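# Set lighting desk faders to their taped levels

## Task

Move every channel fader on the lighting console so it sits at the level marked on the tape label above that fader, and make sure the master fader finishes at the same level it had at the start.

## Robot and tools

Robot: two UR7e-style six-joint arms, left_arm and right_arm, each ending in a parallel two-finger gripper that opens to 80 mm. The fingers point along the gripper's +z axis and close along its x axis. end_effector_position is the point midway between the pads; the fingertips extend 9.3 mm past it. The housing is 201 mm long across the closing direction and 46 mm wide, starting 38 mm behind that point. A camera block on a post juts about 12 cm toward the gripper's -y side and turns with it.

Frames: the scene frame has its origin at table-top height halfway between the arms, +x pointing out over the table, +z up, and left_arm on the +y side (image left/right may differ). The left base sits at (+0.023, +0.421, 0) m and the right at (-0.013, -0.356, 0) m, both nearly unrotated. Each arm reports its hand pose, velocities and Hand target in its own base frame. Fixed cameras and the table use the scene frame. Motion offsets are taken along the axes of that arm's current Hand target (the gripper's own axes). Printed poses can be off by a few cm.

execute_actions(actions, cameras): actions is a list of actions; each action is a list of up to 15 rows, one row per 1/30 s step, with the last row repeated if fewer than 15 are given. Every row is one flat list of 18 numbers in [-1, 1] covering both arms: left dx, dy, dz, rx, ry, rz, gripper position, force_limit, speed, then the same nine for the right arm. The six pose numbers are an offset (not a pose) from the Hand target as it stood when that action began; all rows of an action count from that same start, and a later action starts fresh, so repeating an offset moves further. Scale: 1.0 equals 0.6 m or 180 degrees; rx, ry, rz form one rotation vector. All-zero pose numbers re-request the current Hand target. Gripper numbers are absolute commands, not offsets: position +1 = fully open (80 mm), about -0.90 = pads touching, -1 = grip until stopped; force_limit -1 ≈ 15 N up to +1 ≈ 35 N per pad; speed -1 = 5 mm/s up to +1 = 100 mm/s. Always resend the gripper numbers you want, because 0 is itself a command. After fingers have stopped, a new force_limit or speed only applies with a changed position (change by at least 0.01). Images arrive only for an empty actions list or when cameras names them (camera names: cam_high, cam_low, cam_left_wrist, cam_right_wrist; ["all"] for all, [] for none).

move(target, speed, blend, stop_force, zero, blocking, cameras): target is one 18-number row laid out as above, or a list of up to 15 such rows; every row is an offset from the Hand targets at the move's start, not from the previous row. Gripper numbers should be the same on every row. Paths are straight lines; both arms finish together, within at most 10 s. speed is top path speed in m/s, 0.002 to 3.6 (default 0.25), rotation capped at twice that in rad/s; one value or one per target. blend, in metres, rounds corners of a list. stop_force, in N (3 to 120), ends an arm's path when it feels that much push against its motion; the arm backs off slightly but still presses somewhat. Don't rely on it while the gripper rotates, and omit it when pulling away from something you press on. zero (default true) re-zeroes force before the move. blocking=false returns after about 0.5 s while motion continues (not allowed with stop_force). Moves do not avoid obstacles or the other arm.

wait(seconds 0-10) lets time pass holding commands. stop brakes a running move. zoom_image(camera, region=[x0, y0, x1, y1] in image pixels, at most 504 by 504) enlarges part of the latest image of that camera. zero_wrist_force(arm) zeroes that arm's force sensor. read_manual gives licence text only. finished_scene(scene = current scene number) ends the scene; call nothing after it in that reply.

Results: per arm end_effector_position (m), end_effector_quat_wxyz, velocities (m/s, rad/s), Hand target (the commanded pose after orientation clipping, from which the next offsets count), joint positions and torques (torques include gravity), Wrist force and torque along the gripper's axes plus the peak since last shown, gripper width_mm and is_grasped (1 only when something stopped the fingers early). A move adds a move: line such as done, off_target, moving, held or fault, plus limits like paced or held. A gripper often stops short of its Hand target; resend, or add the missing distance as an offset. Orientation is clipped to 32 degrees from the measured one each step. Arm motion lags commands by about 0.09 to 0.22 s, and fast moves overshoot.

Avoid: pushing into the desk or faders hard. The arms are stiff; a target a little past a firm contact can trigger a fault stop (about 150 N outside force, or contact torque of 139 N m on the big joints, 26 N m on the wrists), which freezes the arm 10 s. Keep arms away from each other; hits between them can fail the task, and a clearance check may hold commands. Don't route paths near an arm's own base. Prolonged stretching, holding or pushing heats motors: a MOTOR HOT line appears near 70 °C and brakes engage at 85 °C. Nothing may fall or be left off the table. Slide faders gently with slow moves and modest stop_force, leaving the master fader untouched.

Each tool is called after "Emit:" as name([rows], argument=value, ...), one row to a line, values as JSON.

## Session

Emit:
zoom_image(camera="cam_right_wrist", region=[150, 180, 400, 380])

Nothing of this call was run. Scene 2 begins with your next reply.

Emit:
execute_actions(actions=[])

Scene clock: 0.00 s.
left_arm: end_effector_position=(+0.0891, -0.2958, +0.1222) width_mm=79.9 is_grasped=0 end_effector_quat_wxyz=(-0.229, +0.427, +0.792, +0.373) | right_arm: end_effector_position=(+0.5133, -0.1800, +0.3384) width_mm=80.1 is_grasped=0 end_effector_quat_wxyz=(-0.236, +0.091, +0.855, -0.453)
Joint positions: left_arm=[-1.646 -1.362 2.033 -1.342 -1.674 -2.178] | right_arm=[3.324 -1.938 -1.302 -2.377 0.888 -0.835]
Joint velocities: within noise
Joint torques (N m): no reading
Wrist force (N): no reading
Wrist torque (N m): no reading
Wrist force, peak (N): no reading
Hand target: left_arm +0.0891, -0.2958, +0.1222; -0.229, +0.427, +0.792, +0.373 | right_arm +0.5133, -0.1800, +0.3384; -0.236, +0.091, +0.855, -0.453
Tool commands: left_gripper/position=+0.998 left_gripper/force_limit=+1.0 left_gripper/speed=+1.0 right_gripper/position=+1.0 right_gripper/force_limit=+1.0 right_gripper/speed=+1.0

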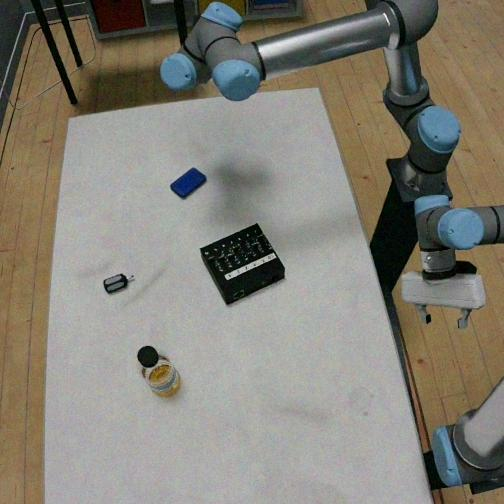

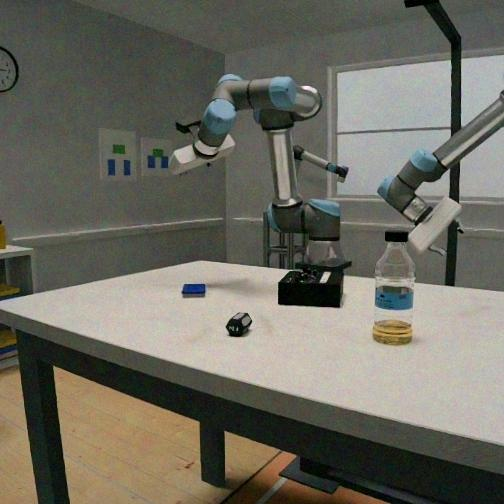

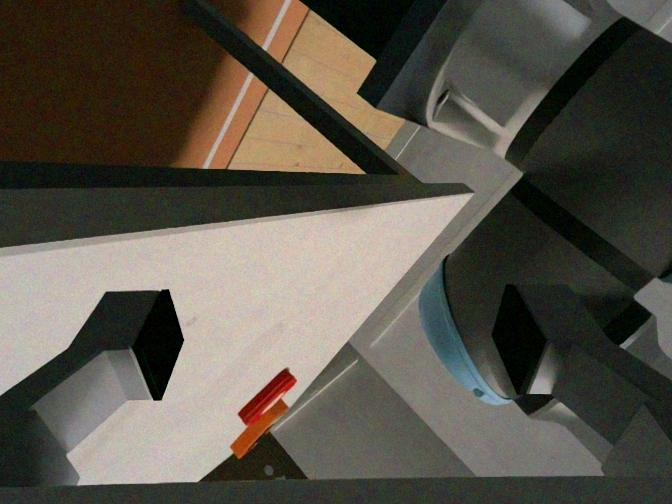

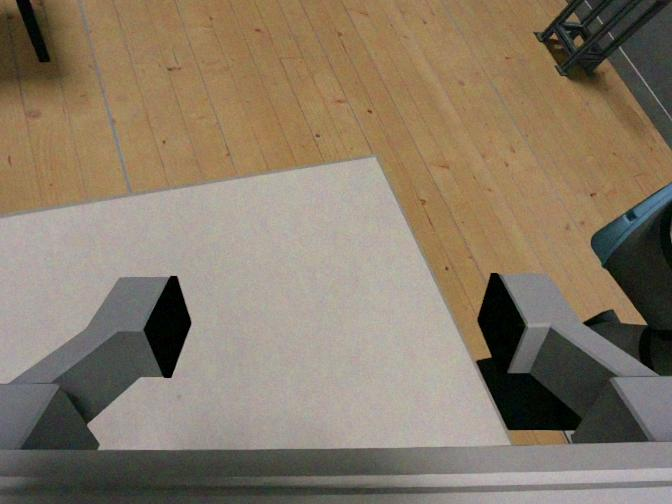

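Emit:
move(target=[0,0,0,0,0,0,0.998,1,1,0.323,0.395,-0.325,-0.352,0.043,0.284,-0.2,-1,1], speed=0.6, cameras=["cam_right_wrist","cam_high"])

Emit:
zoom_image(camera="cam_right_wrist", region=[200, 100, 500, 340])

Scene clock: 4.30 s.
left_arm: end_effector_position=(+0.0891, -0.2958, +0.1222) width_mm=79.9 is_grasped=0 end_effector_quat_wxyz=(-0.229, +0.427, +0.792, +0.373) | right_arm: end_effector_position=(+0.4252, +0.1700, +0.3005) width_mm=29.6 is_grasped=0 end_effector_quat_wxyz=(+0.000, +0.566, +0.824, +0.001)
Joint positions: left_arm=[-1.646 -1.362 2.033 -1.342 -1.674 -2.178] | right_arm=[3.817 -1.457 -1.858 -1.396 1.571 0.308]
Joint torques (N m): left_arm=[-1.12 -27.57 -16.92 -0.03 -0.26 0.13] | right_arm=[4.8 21.11 22.98 4.02 1.2 1.37]
Wrist force (N): left_arm=[-0.1 0.2 0.0] | right_arm=[-1.1 1.1 -1.3]
Wrist torque (N m): left_arm=[0.03 0.02 0.00] | right_arm=[0.09 0.01 -0.12]
Wrist force, peak (N): left_arm=[-0.4 -0.1 0.0] | right_arm=[-1.1 1.1 -1.3]
Hand target: left_arm +0.0891, -0.2958, +0.1222; -0.229, +0.427, +0.792, +0.373 | right_arm +0.4252, +0.1701, +0.3005; +0.000, +0.566, +0.824, +0.001
Off the commanded pose: left_arm 0.000 m, 0 deg | right_arm 0.000 m, 0 deg.
move: done
Images, in order (width x height): cam_high 504x504, cam_right_wrist 672x504.

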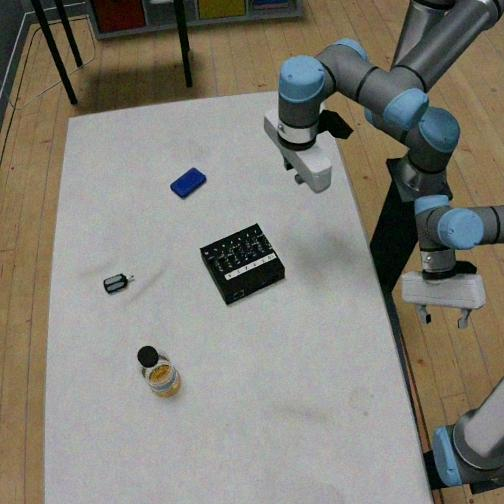

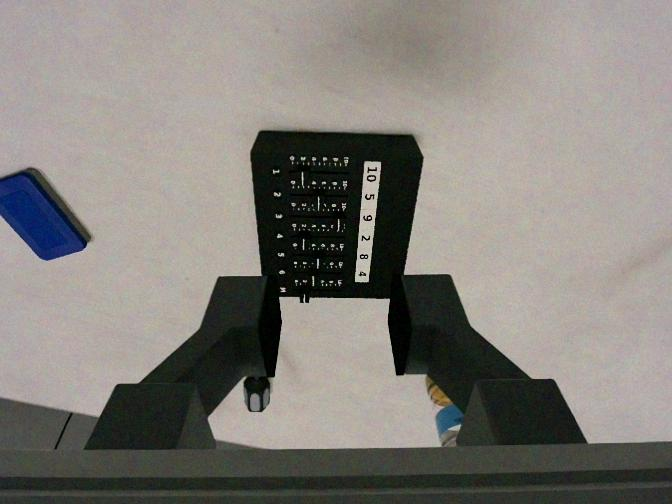

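Scaled by 1.680 from the camera's 672x504 image, which has a finer 960x720 frame.

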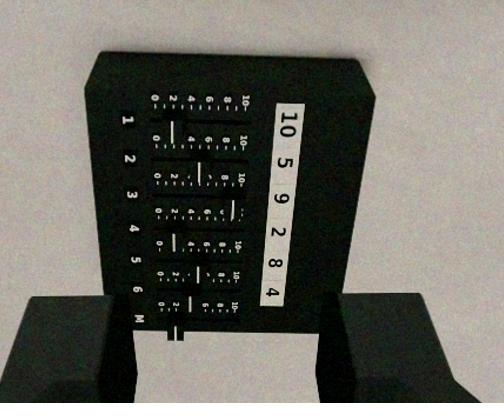

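Emit:
move(target=[0,0,0,0,0,0,0.998,1,1,-0.02,0.06,0.22,0,0,0,-0.2,-1,1], speed=0.4, cameras=["cam_right_wrist"])

Emit:
zoom_image(camera="cam_right_wrist", region=[180, 60, 520, 320])

Emit:
zoom_image(camera="cam_right_wrist", region=[240, 120, 400, 300])

Scene clock: 5.90 s.
left_arm: end_effector_position=(+0.0891, -0.2958, +0.1222) width_mm=79.9 is_grasped=0 end_effector_quat_wxyz=(-0.229, +0.427, +0.792, +0.373) | right_arm: end_effector_position=(+0.4632, +0.1719, +0.1687) width_mm=29.6 is_grasped=0 end_effector_quat_wxyz=(+0.000, +0.566, +0.824, +0.001)
Joint positions: left_arm=[-1.646 -1.362 2.033 -1.342 -1.674 -2.178] | right_arm=[3.77 -1.662 -2.016 -1.032 1.571 0.261]
Joint torques (N m): left_arm=[-0.63 -27.17 -16.42 0.06 -0.13 0.04] | right_arm=[6.56 20.49 15.65 4.2 1.65 1.39]
Wrist force (N): left_arm=[-0.3 0.1 0.0] | right_arm=[-1.1 0.6 -0.4]
Wrist torque (N m): left_arm=[0.02 0.05 -0.01] | right_arm=[0.04 0.04 -0.15]
Wrist force, peak (N): left_arm=[-0.2 0.3 -0.2] | right_arm=[-0.7 0.1 -4.1]
Hand target: left_arm +0.0891, -0.2958, +0.1222; -0.229, +0.427, +0.792, +0.373 | right_arm +0.4632, +0.1720, +0.1686; +0.000, +0.566, +0.824, +0.001
Off the commanded pose: left_arm 0.000 m, 0 deg | right_arm 0.000 m, 0 deg.
move: done
Images, in order (width x height): cam_right_wrist 672x504.

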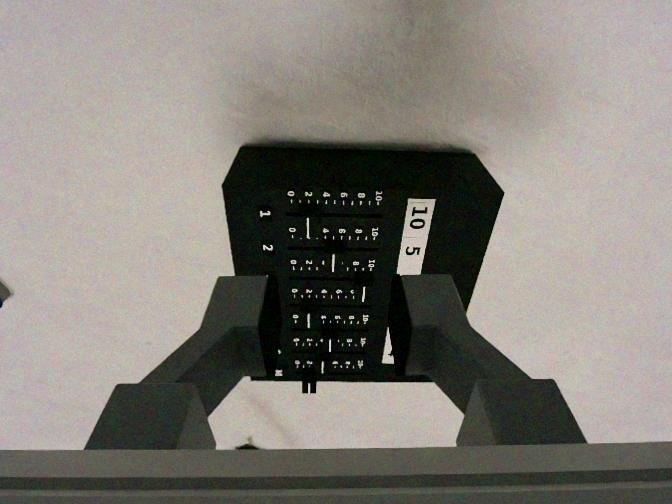

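Scaled by 1.482 from the camera's 672x504 image, which has a finer 960x720 frame.

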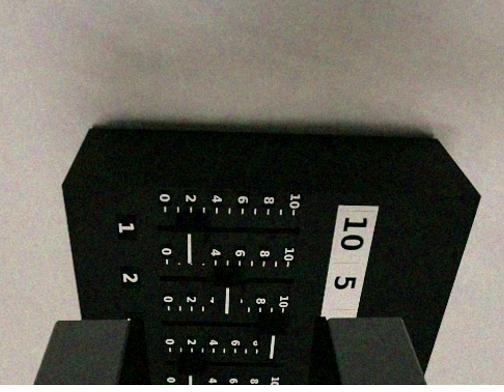

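Scaled by 2.800 from the camera's 672x504 image, which has a finer 960x720 frame.

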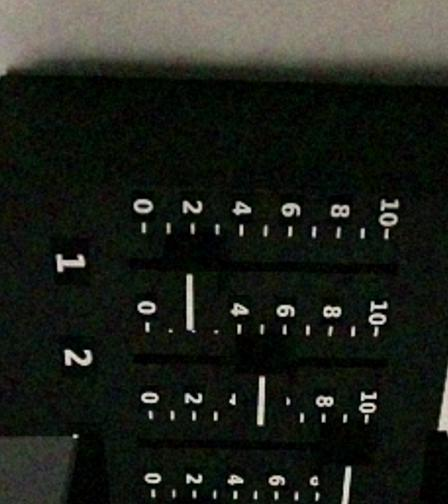

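Emit:
move(target=[0,0,0,0,0,0,0.998,1,1,-0.01,0.1,0.03,0,0,0.015,-0.2,-1,1], speed=0.4, cameras=["cam_right_wrist"])

Emit:
zoom_image(camera="cam_right_wrist", region=[260, 60, 420, 200])

Emit:
zoom_image(camera="cam_right_wrist", region=[260, 180, 420, 330])

Scene clock: 10.70 s.
left_arm: end_effector_position=(+0.0891, -0.2958, +0.1222) width_mm=79.9 is_grasped=0 end_effector_quat_wxyz=(-0.229, +0.427, +0.792, +0.373) | right_arm: end_effector_position=(+0.5214, +0.1879, +0.1507) width_mm=29.6 is_grasped=0 end_effector_quat_wxyz=(+0.000, +0.585, +0.811, +0.001)
Joint positions: left_arm=[-1.646 -1.362 2.033 -1.342 -1.674 -2.178] | right_arm=[3.73 -1.82 -1.878 -1.013 1.571 0.269]
Joint torques (N m): left_arm=[-0.16 -26.78 -16.24 -0.12 -0.32 -0.04] | right_arm=[6.45 28.8 16.23 1.55 0.75 -0.68]
Wrist force (N): left_arm=[-0.1 0.0 -0.1] | right_arm=[-0.8 0.8 -1.1]
Wrist torque (N m): left_arm=[-0.01 0.02 -0.01] | right_arm=[0.06 0.01 -0.19]
Wrist force, peak (N): left_arm=[-0.3 0.2 -0.1] | right_arm=[-1.3 2.6 -0.5]
Hand target: left_arm +0.0891, -0.2958, +0.1222; -0.229, +0.427, +0.792, +0.373 | right_arm +0.5214, +0.1879, +0.1507; +0.000, +0.585, +0.811, +0.001
Off the commanded pose: left_arm 0.000 m, 0 deg | right_arm 0.000 m, 0 deg.
move: done
Images, in order (width x height): cam_right_wrist 672x504.

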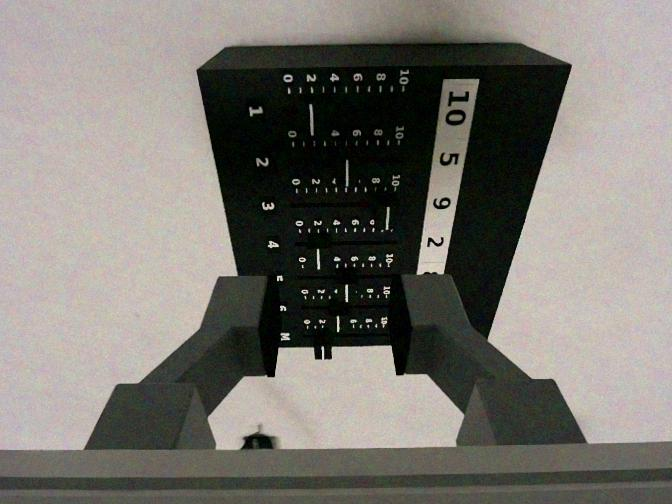

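Scaled by 3.150 from the camera's 672x504 image, which has a finer 960x720 frame.

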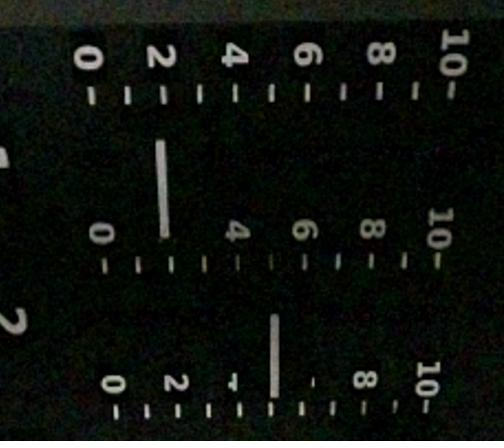

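Scaled by 3.150 from the camera's 672x504 image, which has a finer 960x720 frame.

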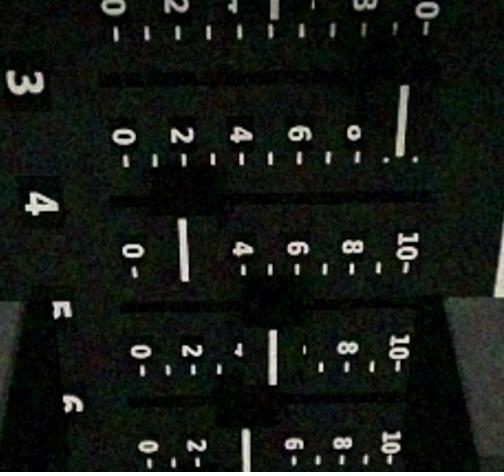

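Emit:
move(target=[0,0,0,0,0,0,0.998,1,1,-0.0183,-0.043,0.108,0,0,-0.003,-0.2,-1,1], speed=0.3)

Emit:
move(target=[0,0,0,0,0,0,0.998,1,1,0,0,0.034,0,0,0,-0.2,-1,1], speed=0.04, stop_force=10)

Emit:
execute_actions([
  [[0,0,0,0,0,0,0.998,1,1,0,0,0,0,0,0,-1,-1,-0.4]],
  [[0,0,0,0,0,0,0.998,1,1,0,0,0,0,0,0,-1,-1,-0.4]],
], cameras=["cam_right_wrist"])

Scene clock: 13.63 s.
left_arm: end_effector_position=(+0.0891, -0.2958, +0.1222) width_mm=79.9 is_grasped=0 end_effector_quat_wxyz=(-0.229, +0.427, +0.792, +0.373) | right_arm: end_effector_position=(+0.5004, +0.1694, +0.0858) width_mm=29.6 is_grasped=0 end_effector_quat_wxyz=(+0.000, +0.582, +0.813, +0.001)
Joint positions: left_arm=[-1.646 -1.362 2.033 -1.342 -1.674 -2.178] | right_arm=[3.723 -1.866 -2.023 -0.822 1.571 0.252]
Joint torques (N m): left_arm=[0.16 -26.45 -16.97 -0.13 -0.19 -0.16] | right_arm=[4.95 36.06 17.56 3.43 -1.15 0.98]
Wrist force (N): left_arm=[0.0 0.1 -0.1] | right_arm=[-1.1 0.4 -0.6]
Wrist torque (N m): left_arm=[0.00 0.01 -0.01] | right_arm=[0.03 0.04 -0.12]
Wrist force, peak (N): left_arm=[0.0 0.3 -0.2] | right_arm=[-0.7 1.9 -2.5]
Hand target: left_arm +0.0891, -0.2958, +0.1222; -0.229, +0.427, +0.792, +0.373 | right_arm +0.5004, +0.1695, +0.0858; +0.000, +0.582, +0.813, +0.001
Off the commanded pose: left_arm 0.000 m, 0 deg | right_arm 0.000 m, 0 deg.
move: done

Scene clock: 15.30 s.
left_arm: end_effector_position=(+0.0891, -0.2958, +0.1222) width_mm=79.9 is_grasped=0 end_effector_quat_wxyz=(-0.229, +0.427, +0.792, +0.373) | right_arm: end_effector_position=(+0.5004, +0.1695, +0.0655) width_mm=29.6 is_grasped=0 end_effector_quat_wxyz=(+0.000, +0.582, +0.813, +0.001)
Joint positions: left_arm=[-1.646 -1.362 2.033 -1.342 -1.674 -2.178] | right_arm=[3.723 -1.903 -2.041 -0.767 1.571 0.252]
Joint torques (N m): left_arm=[-1.2 -28.41 -17.63 -0.29 -0.08 -0.13] | right_arm=[5.15 41.41 26.19 3.24 1.61 0.65]
Wrist force (N): left_arm=[-0.1 0.2 0.1] | right_arm=[-1.6 1.1 -1.1]
Wrist torque (N m): left_arm=[0.03 0.01 0.00] | right_arm=[0.10 0.09 -0.13]
Wrist force, peak (N): left_arm=[-0.3 0.1 -0.2] | right_arm=[-2.1 -5.3 -22.7]
Hand target: left_arm +0.0891, -0.2958, +0.1222; -0.229, +0.427, +0.792, +0.373 | right_arm +0.5004, +0.1695, +0.0655; +0.000, +0.582, +0.813, +0.001
Off the commanded pose: left_arm 0.000 m, 0 deg | right_arm 0.000 m, 0 deg.
move: contact (right_arm)

Scene clock: 16.50 s.
left_arm: end_effector_position=(+0.0891, -0.2958, +0.1222) width_mm=79.9 is_grasped=0 end_effector_quat_wxyz=(-0.229, +0.427, +0.792, +0.373) | right_arm: end_effector_position=(+0.5004, +0.1695, +0.0655) width_mm=9.9 is_grasped=1 end_effector_quat_wxyz=(+0.000, +0.582, +0.813, +0.001)
Joint positions: left_arm=[-1.646 -1.362 2.033 -1.342 -1.674 -2.178] | right_arm=[3.723 -1.903 -2.041 -0.767 1.571 0.252]
Joint torques (N m): left_arm=[-1.09 -27.47 -17.82 -0.12 -0.05 -0.02] | right_arm=[3.36 40.46 24.24 3.38 -1.04 -0.1]
Wrist force (N): left_arm=[0.0 0.0 -0.1] | right_arm=[0.4 1.2 -1.0]
Wrist torque (N m): left_arm=[0.00 0.00 0.00] | right_arm=[0.10 0.04 -0.13]
Wrist force, peak (N): left_arm=[0.0 0.3 -0.3] | right_arm=[0.8 1.1 -1.7]
Hand target: left_arm +0.0891, -0.2958, +0.1222; -0.229, +0.427, +0.792, +0.373 | right_arm +0.5004, +0.1695, +0.0655; +0.000, +0.582, +0.813, +0.001
Off the commanded pose: left_arm 0.000 m, 0 deg | right_arm 0.000 m, 0 deg.
Step readings (end_effector_position of left_arm | right_arm):
0: (+0.0891, -0.2958, +0.1222) | (+0.5004, +0.1695, +0.0655)
1: (+0.0891, -0.2958, +0.1222) | (+0.5004, +0.1695, +0.0655)
2: (+0.0891, -0.2958, +0.1222) | (+0.5004, +0.1695, +0.0655)
4: (+0.0891, -0.2958, +0.1222) | (+0.5004, +0.1695, +0.0655)
8: (+0.0891, -0.2958, +0.1222) | (+0.5004, +0.1695, +0.0655)
15: (+0.0891, -0.2958, +0.1222) | (+0.5004, +0.1695, +0.0655)
16: (+0.0891, -0.2958, +0.1222) | (+0.5004, +0.1695, +0.0655)
17: (+0.0891, -0.2958, +0.1222) | (+0.5004, +0.1695, +0.0655)
19: (+0.0891, -0.2958, +0.1222) | (+0.5004, +0.1695, +0.0655)
23: (+0.0891, -0.2958, +0.1222) | (+0.5004, +0.1695, +0.0655)
30: (+0.0891, -0.2958, +0.1222) | (+0.5004, +0.1695, +0.0655)
Images, in order (width x height): cam_right_wrist 672x504.

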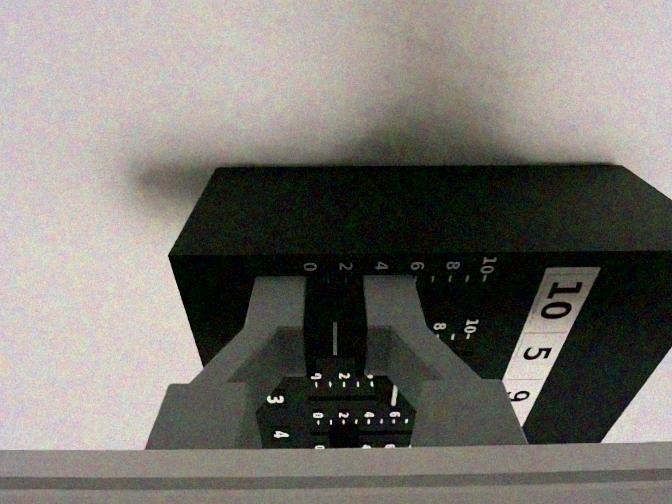

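Emit:
move(target=[0,0,0,0,0,0,0.998,1,1,0.061,0,0,0,0,0,-1,-1,-0.4], speed=0.08, cameras=["cam_right_wrist"])

Emit:
zoom_image(camera="cam_right_wrist", region=[220, 220, 460, 400])

Scene clock: 17.80 s.
left_arm: end_effector_position=(+0.0891, -0.2958, +0.1222) width_mm=79.9 is_grasped=0 end_effector_quat_wxyz=(-0.229, +0.427, +0.792, +0.373) | right_arm: end_effector_position=(+0.4886, +0.2042, +0.0656) width_mm=9.9 is_grasped=1 end_effector_quat_wxyz=(+0.000, +0.582, +0.813, +0.001)
Joint positions: left_arm=[-1.646 -1.362 2.033 -1.342 -1.674 -2.178] | right_arm=[3.792 -1.906 -2.038 -0.768 1.571 0.321]
Joint torques (N m): left_arm=[-0.08 -26.07 -16.83 -0.1 -0.48 0.18] | right_arm=[-9.26 33.81 19.61 2.18 -0.03 -1.38]
Wrist force (N): left_arm=[0.0 0.2 -0.1] | right_arm=[0.5 -1.4 0.4]
Wrist torque (N m): left_arm=[0.02 0.01 0.00] | right_arm=[0.12 0.06 -0.13]
Wrist force, peak (N): left_arm=[-0.3 0.0 -0.2] | right_arm=[-3.0 1.8 2.7]
Hand target: left_arm +0.0891, -0.2958, +0.1222; -0.229, +0.427, +0.792, +0.373 | right_arm +0.4886, +0.2041, +0.0656; +0.000, +0.582, +0.813, +0.001
Off the commanded pose: left_arm 0.000 m, 0 deg | right_arm 0.000 m, 0 deg.
move: done
Images, in order (width x height): cam_right_wrist 672x504.

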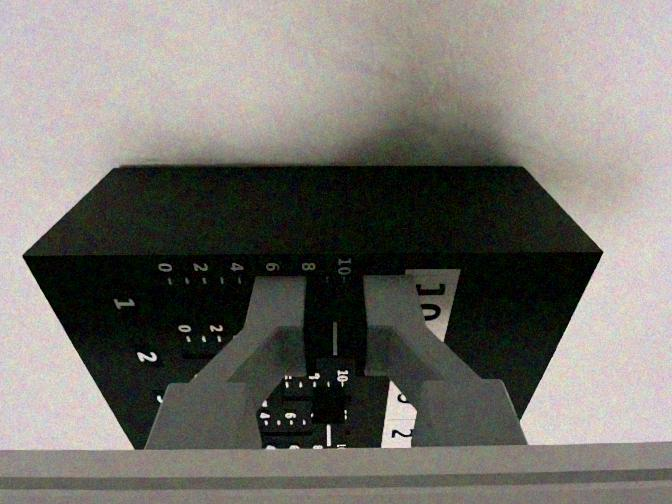

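Scaled by 2.100 from the camera's 672x504 image, which has a finer 960x720 frame.

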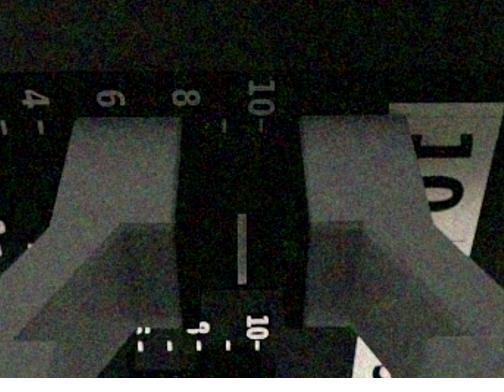

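Emit:
move(target=[0,0,0,0,0,0,0.998,1,1,0.0042,0,0,0,0,0,-1,-1,-0.4], speed=0.05, cameras=["cam_right_wrist"])

Emit:
zoom_image(camera="cam_right_wrist", region=[220, 220, 460, 400])

Scene clock: 19.30 s.
left_arm: end_effector_position=(+0.0891, -0.2958, +0.1222) width_mm=79.9 is_grasped=0 end_effector_quat_wxyz=(-0.229, +0.427, +0.792, +0.373) | right_arm: end_effector_position=(+0.4877, +0.2065, +0.0656) width_mm=9.9 is_grasped=1 end_effector_quat_wxyz=(+0.000, +0.582, +0.813, +0.001)
Joint positions: left_arm=[-1.646 -1.362 2.033 -1.342 -1.674 -2.178] | right_arm=[3.796 -1.906 -2.037 -0.768 1.571 0.325]
Joint torques (N m): left_arm=[-0.61 -27.75 -16.53 0.09 -0.02 0.02] | right_arm=[0.45 28.1 27.95 1.56 1.4 0.19]
Wrist force (N): left_arm=[-0.3 0.0 0.0] | right_arm=[-3.0 -0.1 1.2]
Wrist torque (N m): left_arm=[0.01 0.03 0.00] | right_arm=[0.09 0.03 -0.24]
Wrist force, peak (N): left_arm=[-0.4 -0.1 -0.1] | right_arm=[-3.4 3.1 0.6]
Hand target: left_arm +0.0891, -0.2958, +0.1222; -0.229, +0.427, +0.792, +0.373 | right_arm +0.4878, +0.2065, +0.0656; +0.000, +0.582, +0.813, +0.001
Off the commanded pose: left_arm 0.000 m, 0 deg | right_arm 0.000 m, 0 deg.
move: done
Images, in order (width x height): cam_right_wrist 672x504.

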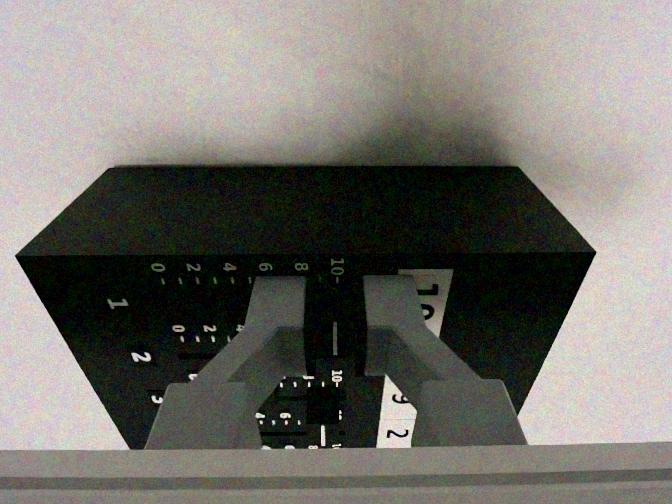

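Scaled by 2.100 from the camera's 672x504 image, which has a finer 960x720 frame.

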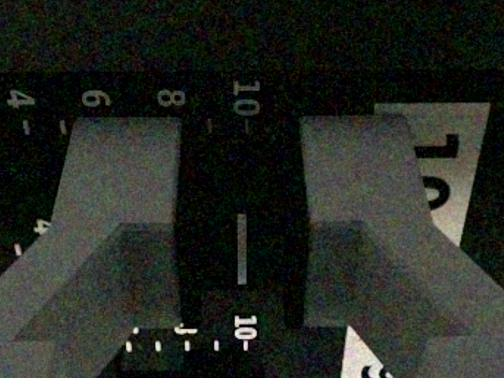

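Emit:
move([
  [0,0,0,0,0,0,0.998,1,1,0.0008,0,0,0,0,0,-1,-1,-0.4],
  [0,0,0,0,0,0,0.998,1,1,0.0008,0,0,0,0,0,-0.2,-1,-0.2],
  [0,0,0,0,0,0,0.998,1,1,0.0008,0,-0.04,0,0,0,-0.2,-1,-0.2],
  [0,0,0,0,0,0,0.998,1,1,-0.0385,0.1485,-0.04,0,0,0,-0.2,-1,-0.2],
], speed=[0.03,0.03,0.1,0.2], blend=[0,0,0.01,0], cameras=["cam_right_wrist"])

Emit:
zoom_image(camera="cam_right_wrist", region=[240, 200, 440, 400])

Emit:
zoom_image(camera="cam_right_wrist", region=[240, 0, 440, 200])

Scene clock: 22.73 s.
left_arm: end_effector_position=(+0.0891, -0.2958, +0.1222) width_mm=79.9 is_grasped=0 end_effector_quat_wxyz=(-0.229, +0.427, +0.792, +0.373) | right_arm: end_effector_position=(+0.5794, +0.2134, +0.0896) width_mm=29.6 is_grasped=0 end_effector_quat_wxyz=(+0.000, +0.582, +0.813, +0.001)
Joint positions: left_arm=[-1.646 -1.362 2.033 -1.342 -1.674 -2.178] | right_arm=[3.712 -2.034 -1.754 -0.922 1.571 0.241]
Joint torques (N m): left_arm=[-1.51 -27.9 -17.58 0.02 -0.17 0.04] | right_arm=[-0.25 35.64 26.89 3.01 1.42 0.34]
Wrist force (N): left_arm=[-0.1 0.2 0.0] | right_arm=[-1.4 0.9 -0.5]
Wrist torque (N m): left_arm=[0.02 0.01 0.00] | right_arm=[0.08 0.08 -0.18]
Wrist force, peak (N): left_arm=[-0.1 0.3 -0.2] | right_arm=[-1.9 3.3 -0.5]
Hand target: left_arm +0.0891, -0.2958, +0.1222; -0.229, +0.427, +0.792, +0.373 | right_arm +0.5795, +0.2134, +0.0897; +0.000, +0.582, +0.813, +0.001
Off the commanded pose: left_arm 0.000 m, 0 deg | right_arm 0.000 m, 0 deg.
move: done
Images, in order (width x height): cam_right_wrist 672x504.

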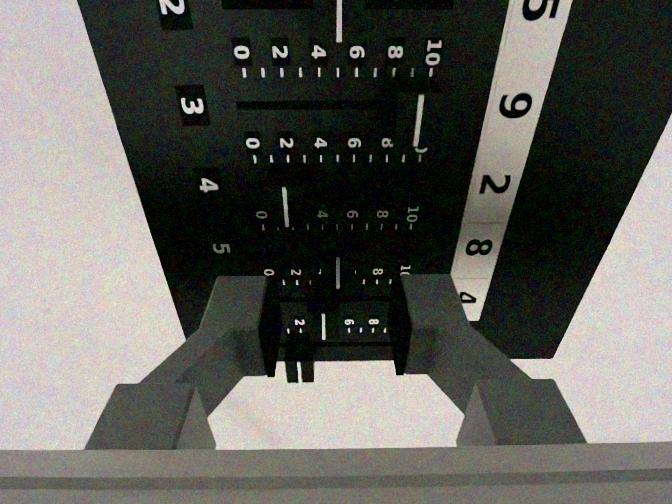

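Scaled by 2.520 from the camera's 672x504 image, which has a finer 960x720 frame.

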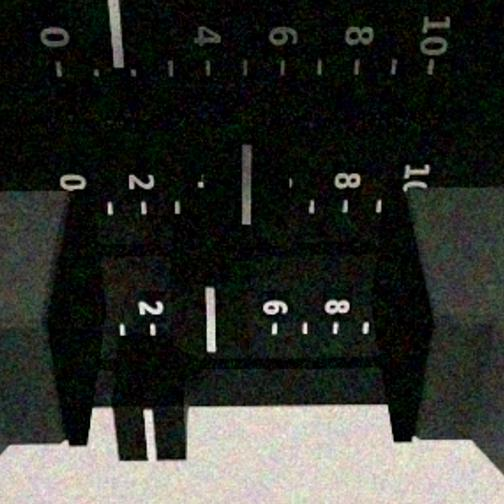

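Scaled by 2.520 from the camera's 672x504 image, which has a finer 960x720 frame.

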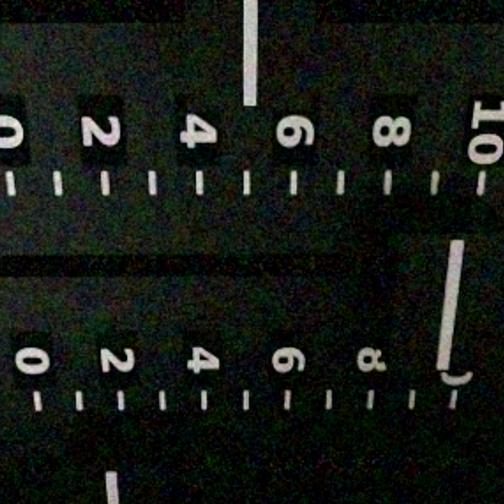

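Emit:
move([
  [0,0,0,0,0,0,0.998,1,1,0.0012,0,0.0402,0,0,0,-0.2,-1,-0.4],
  [0,0,0,0,0,0,0.998,1,1,0.0012,0,0.0402,0,0,0,-1,-1,-0.4],
  [0,0,0,0,0,0,0.998,1,1,0.0242,0,0.0402,0,0,0,-1,-1,-0.4],
], speed=[0.04,0.05,0.06], cameras=["cam_right_wrist"])

Emit:
zoom_image(camera="cam_right_wrist", region=[220, 220, 460, 400])

Scene clock: 26.20 s.
left_arm: end_effector_position=(+0.0891, -0.2958, +0.1222) width_mm=79.9 is_grasped=0 end_effector_quat_wxyz=(-0.229, +0.427, +0.792, +0.373) | right_arm: end_effector_position=(+0.5748, +0.2273, +0.0656) width_mm=9.9 is_grasped=1 end_effector_quat_wxyz=(+0.000, +0.582, +0.813, +0.001)
Joint positions: left_arm=[-1.646 -1.362 2.033 -1.342 -1.674 -2.178] | right_arm=[3.735 -2.071 -1.772 -0.868 1.571 0.264]
Joint torques (N m): left_arm=[-0.61 -28.14 -17.87 -0.6 -0.41 -0.05] | right_arm=[-7.15 32.33 22 0.44 1.66 -1.26]
Wrist force (N): left_arm=[0.1 0.0 0.0] | right_arm=[-0.9 2.0 -8.5]
Wrist torque (N m): left_arm=[0.00 -0.01 0.00] | right_arm=[0.01 -0.09 -0.18]
Wrist force, peak (N): left_arm=[-0.5 0.0 -0.2] | right_arm=[-2.3 -6.3 -27.7]
Hand target: left_arm +0.0891, -0.2958, +0.1222; -0.229, +0.427, +0.792, +0.373 | right_arm +0.5748, +0.2272, +0.0656; +0.000, +0.582, +0.813, +0.001
Off the commanded pose: left_arm 0.000 m, 0 deg | right_arm 0.000 m, 0 deg.
move: done
Images, in order (width x height): cam_right_wrist 672x504.

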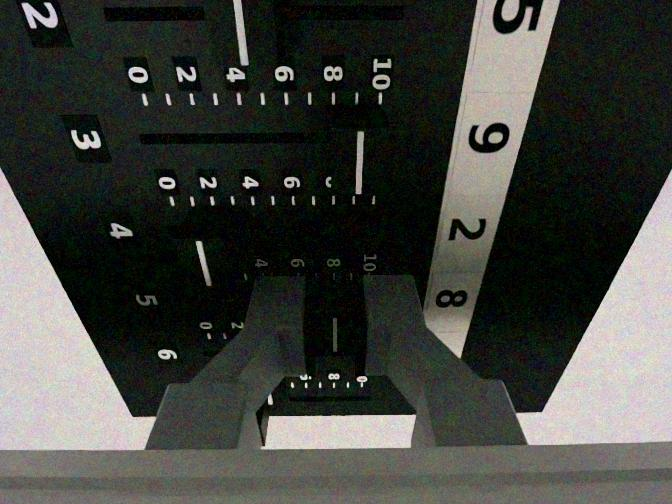

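Scaled by 2.100 from the camera's 672x504 image, which has a finer 960x720 frame.

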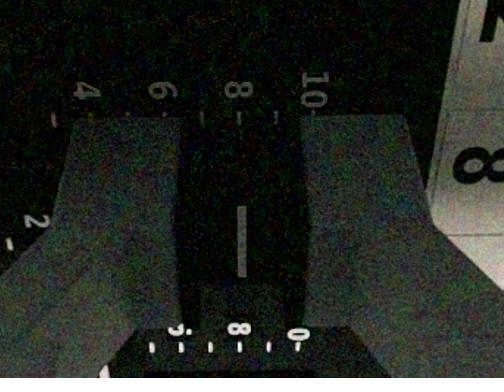

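Emit:
move([
  [0,0,0,0,0,0,0.998,1,1,-0.0006,0,0,0,0,0,-1,-1,-0.4],
  [0,0,0,0,0,0,0.998,1,1,-0.0006,0,0,0,0,0,-0.2,-1,-0.2],
  [0,0,0,0,0,0,0.998,1,1,-0.0006,0,-0.04,0,0,0,-0.2,-1,-0.2],
  [0,0,0,0,0,0,0.998,1,1,-0.005,-0.08,-0.14,0,0,0,-0.2,-1,-0.2],
], speed=[0.03,0.03,0.1,0.3], blend=[0,0,0.01,0], cameras=["cam_right_wrist"])

Emit:
zoom_image(camera="cam_right_wrist", region=[240, 40, 440, 200])

Emit:
zoom_image(camera="cam_right_wrist", region=[240, 190, 440, 370])

Scene clock: 29.17 s.
left_arm: end_effector_position=(+0.0891, -0.2958, +0.1222) width_mm=79.9 is_grasped=0 end_effector_quat_wxyz=(-0.229, +0.427, +0.792, +0.373) | right_arm: end_effector_position=(+0.5303, +0.2088, +0.1494) width_mm=29.6 is_grasped=0 end_effector_quat_wxyz=(+0.000, +0.582, +0.813, +0.001)
Joint positions: left_arm=[-1.646 -1.362 2.033 -1.342 -1.674 -2.178] | right_arm=[3.753 -1.855 -1.834 -1.021 1.571 0.281]
Joint torques (N m): left_arm=[-0.25 -27.35 -17.12 -0.32 -0.29 -0.01] | right_arm=[-8.28 41.58 25.77 1.75 1.15 -1.32]
Wrist force (N): left_arm=[-0.1 0.0 0.1] | right_arm=[-0.9 1.0 -0.7]
Wrist torque (N m): left_arm=[-0.01 0.01 0.00] | right_arm=[0.09 0.01 -0.18]
Wrist force, peak (N): left_arm=[-0.3 -0.1 0.1] | right_arm=[2.5 0.7 -14.5]
Hand target: left_arm +0.0891, -0.2958, +0.1222; -0.229, +0.427, +0.792, +0.373 | right_arm +0.5303, +0.2087, +0.1495; +0.000, +0.582, +0.813, +0.001
Off the commanded pose: left_arm 0.000 m, 0 deg | right_arm 0.000 m, 0 deg.
move: done
Images, in order (width x height): cam_right_wrist 672x504.

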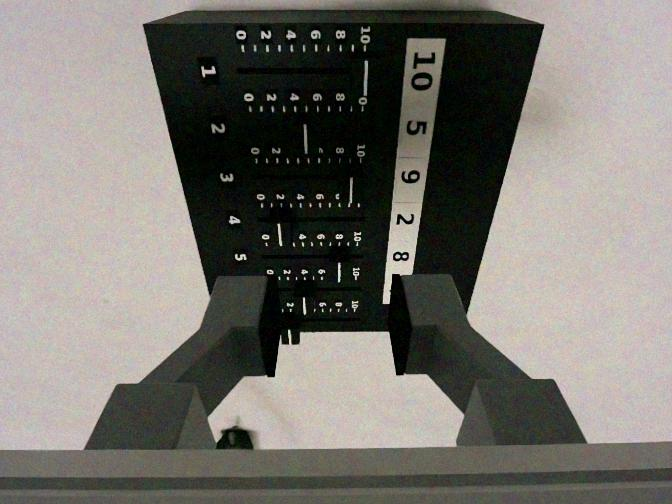

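Scaled by 2.520 from the camera's 672x504 image, which has a finer 960x720 frame.

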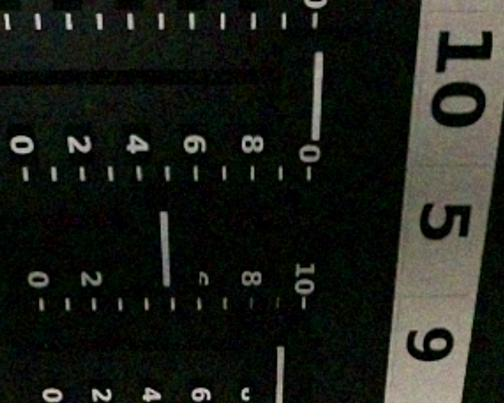

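Scaled by 2.520 from the camera's 672x504 image, which has a finer 960x720 frame.

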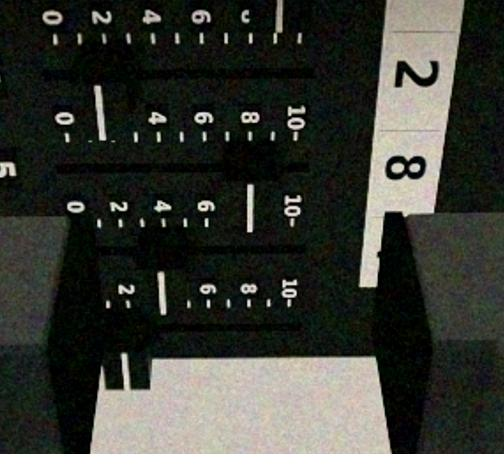

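Emit:
finished_scene(scene=2)

The scene is finished: the task was done.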